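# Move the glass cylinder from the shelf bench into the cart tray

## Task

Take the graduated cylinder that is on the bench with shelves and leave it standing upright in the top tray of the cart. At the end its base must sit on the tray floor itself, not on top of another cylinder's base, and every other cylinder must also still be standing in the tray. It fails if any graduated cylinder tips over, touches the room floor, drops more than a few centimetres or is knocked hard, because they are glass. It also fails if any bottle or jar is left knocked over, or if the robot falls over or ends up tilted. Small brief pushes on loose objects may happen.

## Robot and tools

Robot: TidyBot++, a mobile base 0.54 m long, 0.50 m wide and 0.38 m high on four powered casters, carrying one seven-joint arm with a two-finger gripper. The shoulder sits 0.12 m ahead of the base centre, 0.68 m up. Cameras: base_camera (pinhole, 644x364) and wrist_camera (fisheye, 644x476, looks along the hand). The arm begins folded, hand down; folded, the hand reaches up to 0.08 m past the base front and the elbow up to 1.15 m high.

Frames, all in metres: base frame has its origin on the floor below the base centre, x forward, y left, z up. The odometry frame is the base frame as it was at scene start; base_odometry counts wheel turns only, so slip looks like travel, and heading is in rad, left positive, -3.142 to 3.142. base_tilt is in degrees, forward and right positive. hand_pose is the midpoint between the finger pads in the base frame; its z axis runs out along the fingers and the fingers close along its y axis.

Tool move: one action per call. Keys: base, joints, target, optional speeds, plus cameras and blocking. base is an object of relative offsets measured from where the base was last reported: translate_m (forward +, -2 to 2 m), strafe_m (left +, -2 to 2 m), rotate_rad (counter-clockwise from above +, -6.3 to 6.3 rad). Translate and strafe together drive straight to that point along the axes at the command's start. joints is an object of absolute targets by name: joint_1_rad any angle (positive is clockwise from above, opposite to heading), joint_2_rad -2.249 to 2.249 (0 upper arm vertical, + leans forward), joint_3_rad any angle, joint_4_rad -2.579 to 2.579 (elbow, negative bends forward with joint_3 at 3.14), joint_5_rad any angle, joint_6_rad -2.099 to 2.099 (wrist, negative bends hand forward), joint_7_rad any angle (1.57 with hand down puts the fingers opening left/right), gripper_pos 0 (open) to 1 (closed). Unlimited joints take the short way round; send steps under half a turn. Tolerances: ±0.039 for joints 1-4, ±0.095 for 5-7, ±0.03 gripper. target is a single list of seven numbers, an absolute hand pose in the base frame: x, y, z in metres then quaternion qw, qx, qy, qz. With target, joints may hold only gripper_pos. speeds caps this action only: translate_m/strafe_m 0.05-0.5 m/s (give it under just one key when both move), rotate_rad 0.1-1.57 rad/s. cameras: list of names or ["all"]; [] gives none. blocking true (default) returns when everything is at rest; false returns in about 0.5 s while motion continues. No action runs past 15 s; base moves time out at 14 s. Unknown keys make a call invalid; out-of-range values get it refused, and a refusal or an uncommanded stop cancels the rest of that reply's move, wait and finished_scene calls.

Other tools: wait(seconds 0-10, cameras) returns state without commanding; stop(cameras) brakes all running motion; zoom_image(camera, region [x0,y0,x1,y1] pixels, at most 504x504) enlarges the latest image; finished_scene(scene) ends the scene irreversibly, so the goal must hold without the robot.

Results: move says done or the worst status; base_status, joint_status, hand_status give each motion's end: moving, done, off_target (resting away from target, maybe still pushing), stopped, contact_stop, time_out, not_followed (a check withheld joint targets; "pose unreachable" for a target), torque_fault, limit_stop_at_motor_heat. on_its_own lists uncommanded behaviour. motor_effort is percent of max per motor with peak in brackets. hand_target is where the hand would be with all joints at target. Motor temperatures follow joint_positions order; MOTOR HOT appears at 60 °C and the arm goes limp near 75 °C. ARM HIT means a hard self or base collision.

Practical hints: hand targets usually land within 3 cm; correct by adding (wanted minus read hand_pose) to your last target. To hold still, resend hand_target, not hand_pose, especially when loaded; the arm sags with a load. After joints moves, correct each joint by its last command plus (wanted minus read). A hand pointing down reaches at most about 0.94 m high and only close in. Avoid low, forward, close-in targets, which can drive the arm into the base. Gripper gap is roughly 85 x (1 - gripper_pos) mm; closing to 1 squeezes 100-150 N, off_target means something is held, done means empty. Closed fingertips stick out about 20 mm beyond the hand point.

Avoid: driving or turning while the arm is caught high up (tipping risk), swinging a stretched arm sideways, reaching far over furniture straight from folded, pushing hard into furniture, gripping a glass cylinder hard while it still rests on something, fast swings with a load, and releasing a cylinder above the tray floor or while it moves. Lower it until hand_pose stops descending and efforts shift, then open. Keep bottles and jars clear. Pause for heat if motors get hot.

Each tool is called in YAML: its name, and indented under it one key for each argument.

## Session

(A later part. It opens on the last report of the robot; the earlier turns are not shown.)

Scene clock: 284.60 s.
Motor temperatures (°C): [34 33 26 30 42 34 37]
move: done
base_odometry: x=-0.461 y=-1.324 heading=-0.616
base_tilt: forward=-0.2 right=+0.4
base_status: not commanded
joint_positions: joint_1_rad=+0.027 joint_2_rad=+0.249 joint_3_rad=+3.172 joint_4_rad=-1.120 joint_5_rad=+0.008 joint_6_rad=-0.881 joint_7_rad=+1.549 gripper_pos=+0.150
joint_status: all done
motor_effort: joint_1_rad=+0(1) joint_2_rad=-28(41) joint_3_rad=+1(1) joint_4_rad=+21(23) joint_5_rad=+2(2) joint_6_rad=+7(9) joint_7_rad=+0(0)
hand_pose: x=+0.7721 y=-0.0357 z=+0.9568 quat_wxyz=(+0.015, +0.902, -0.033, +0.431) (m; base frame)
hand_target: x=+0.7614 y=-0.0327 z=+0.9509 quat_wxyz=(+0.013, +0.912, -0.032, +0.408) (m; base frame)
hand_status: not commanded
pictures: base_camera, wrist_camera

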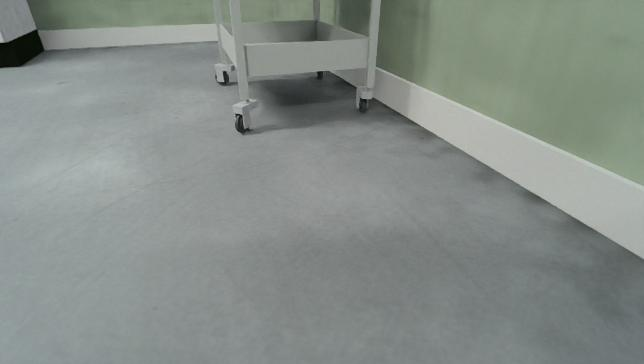

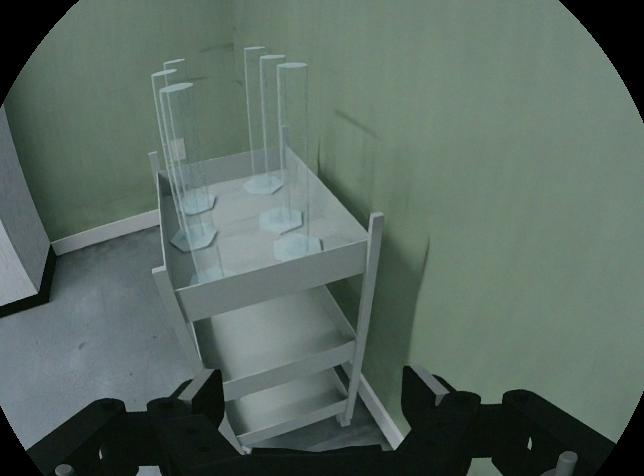

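zoom_image:
  camera: "wrist_camera"
  region: [240, 190, 350, 280]

Scaled by 4.582.

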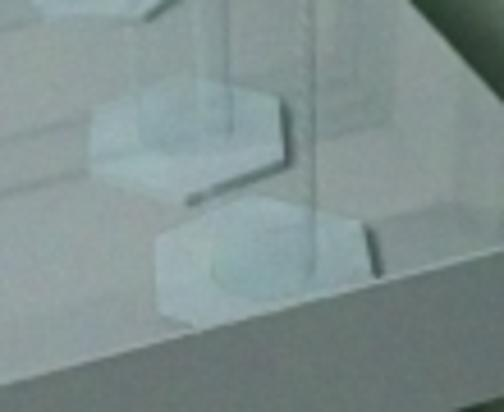

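finished_scene:
  scene: 1

The scene is finished: the task was done.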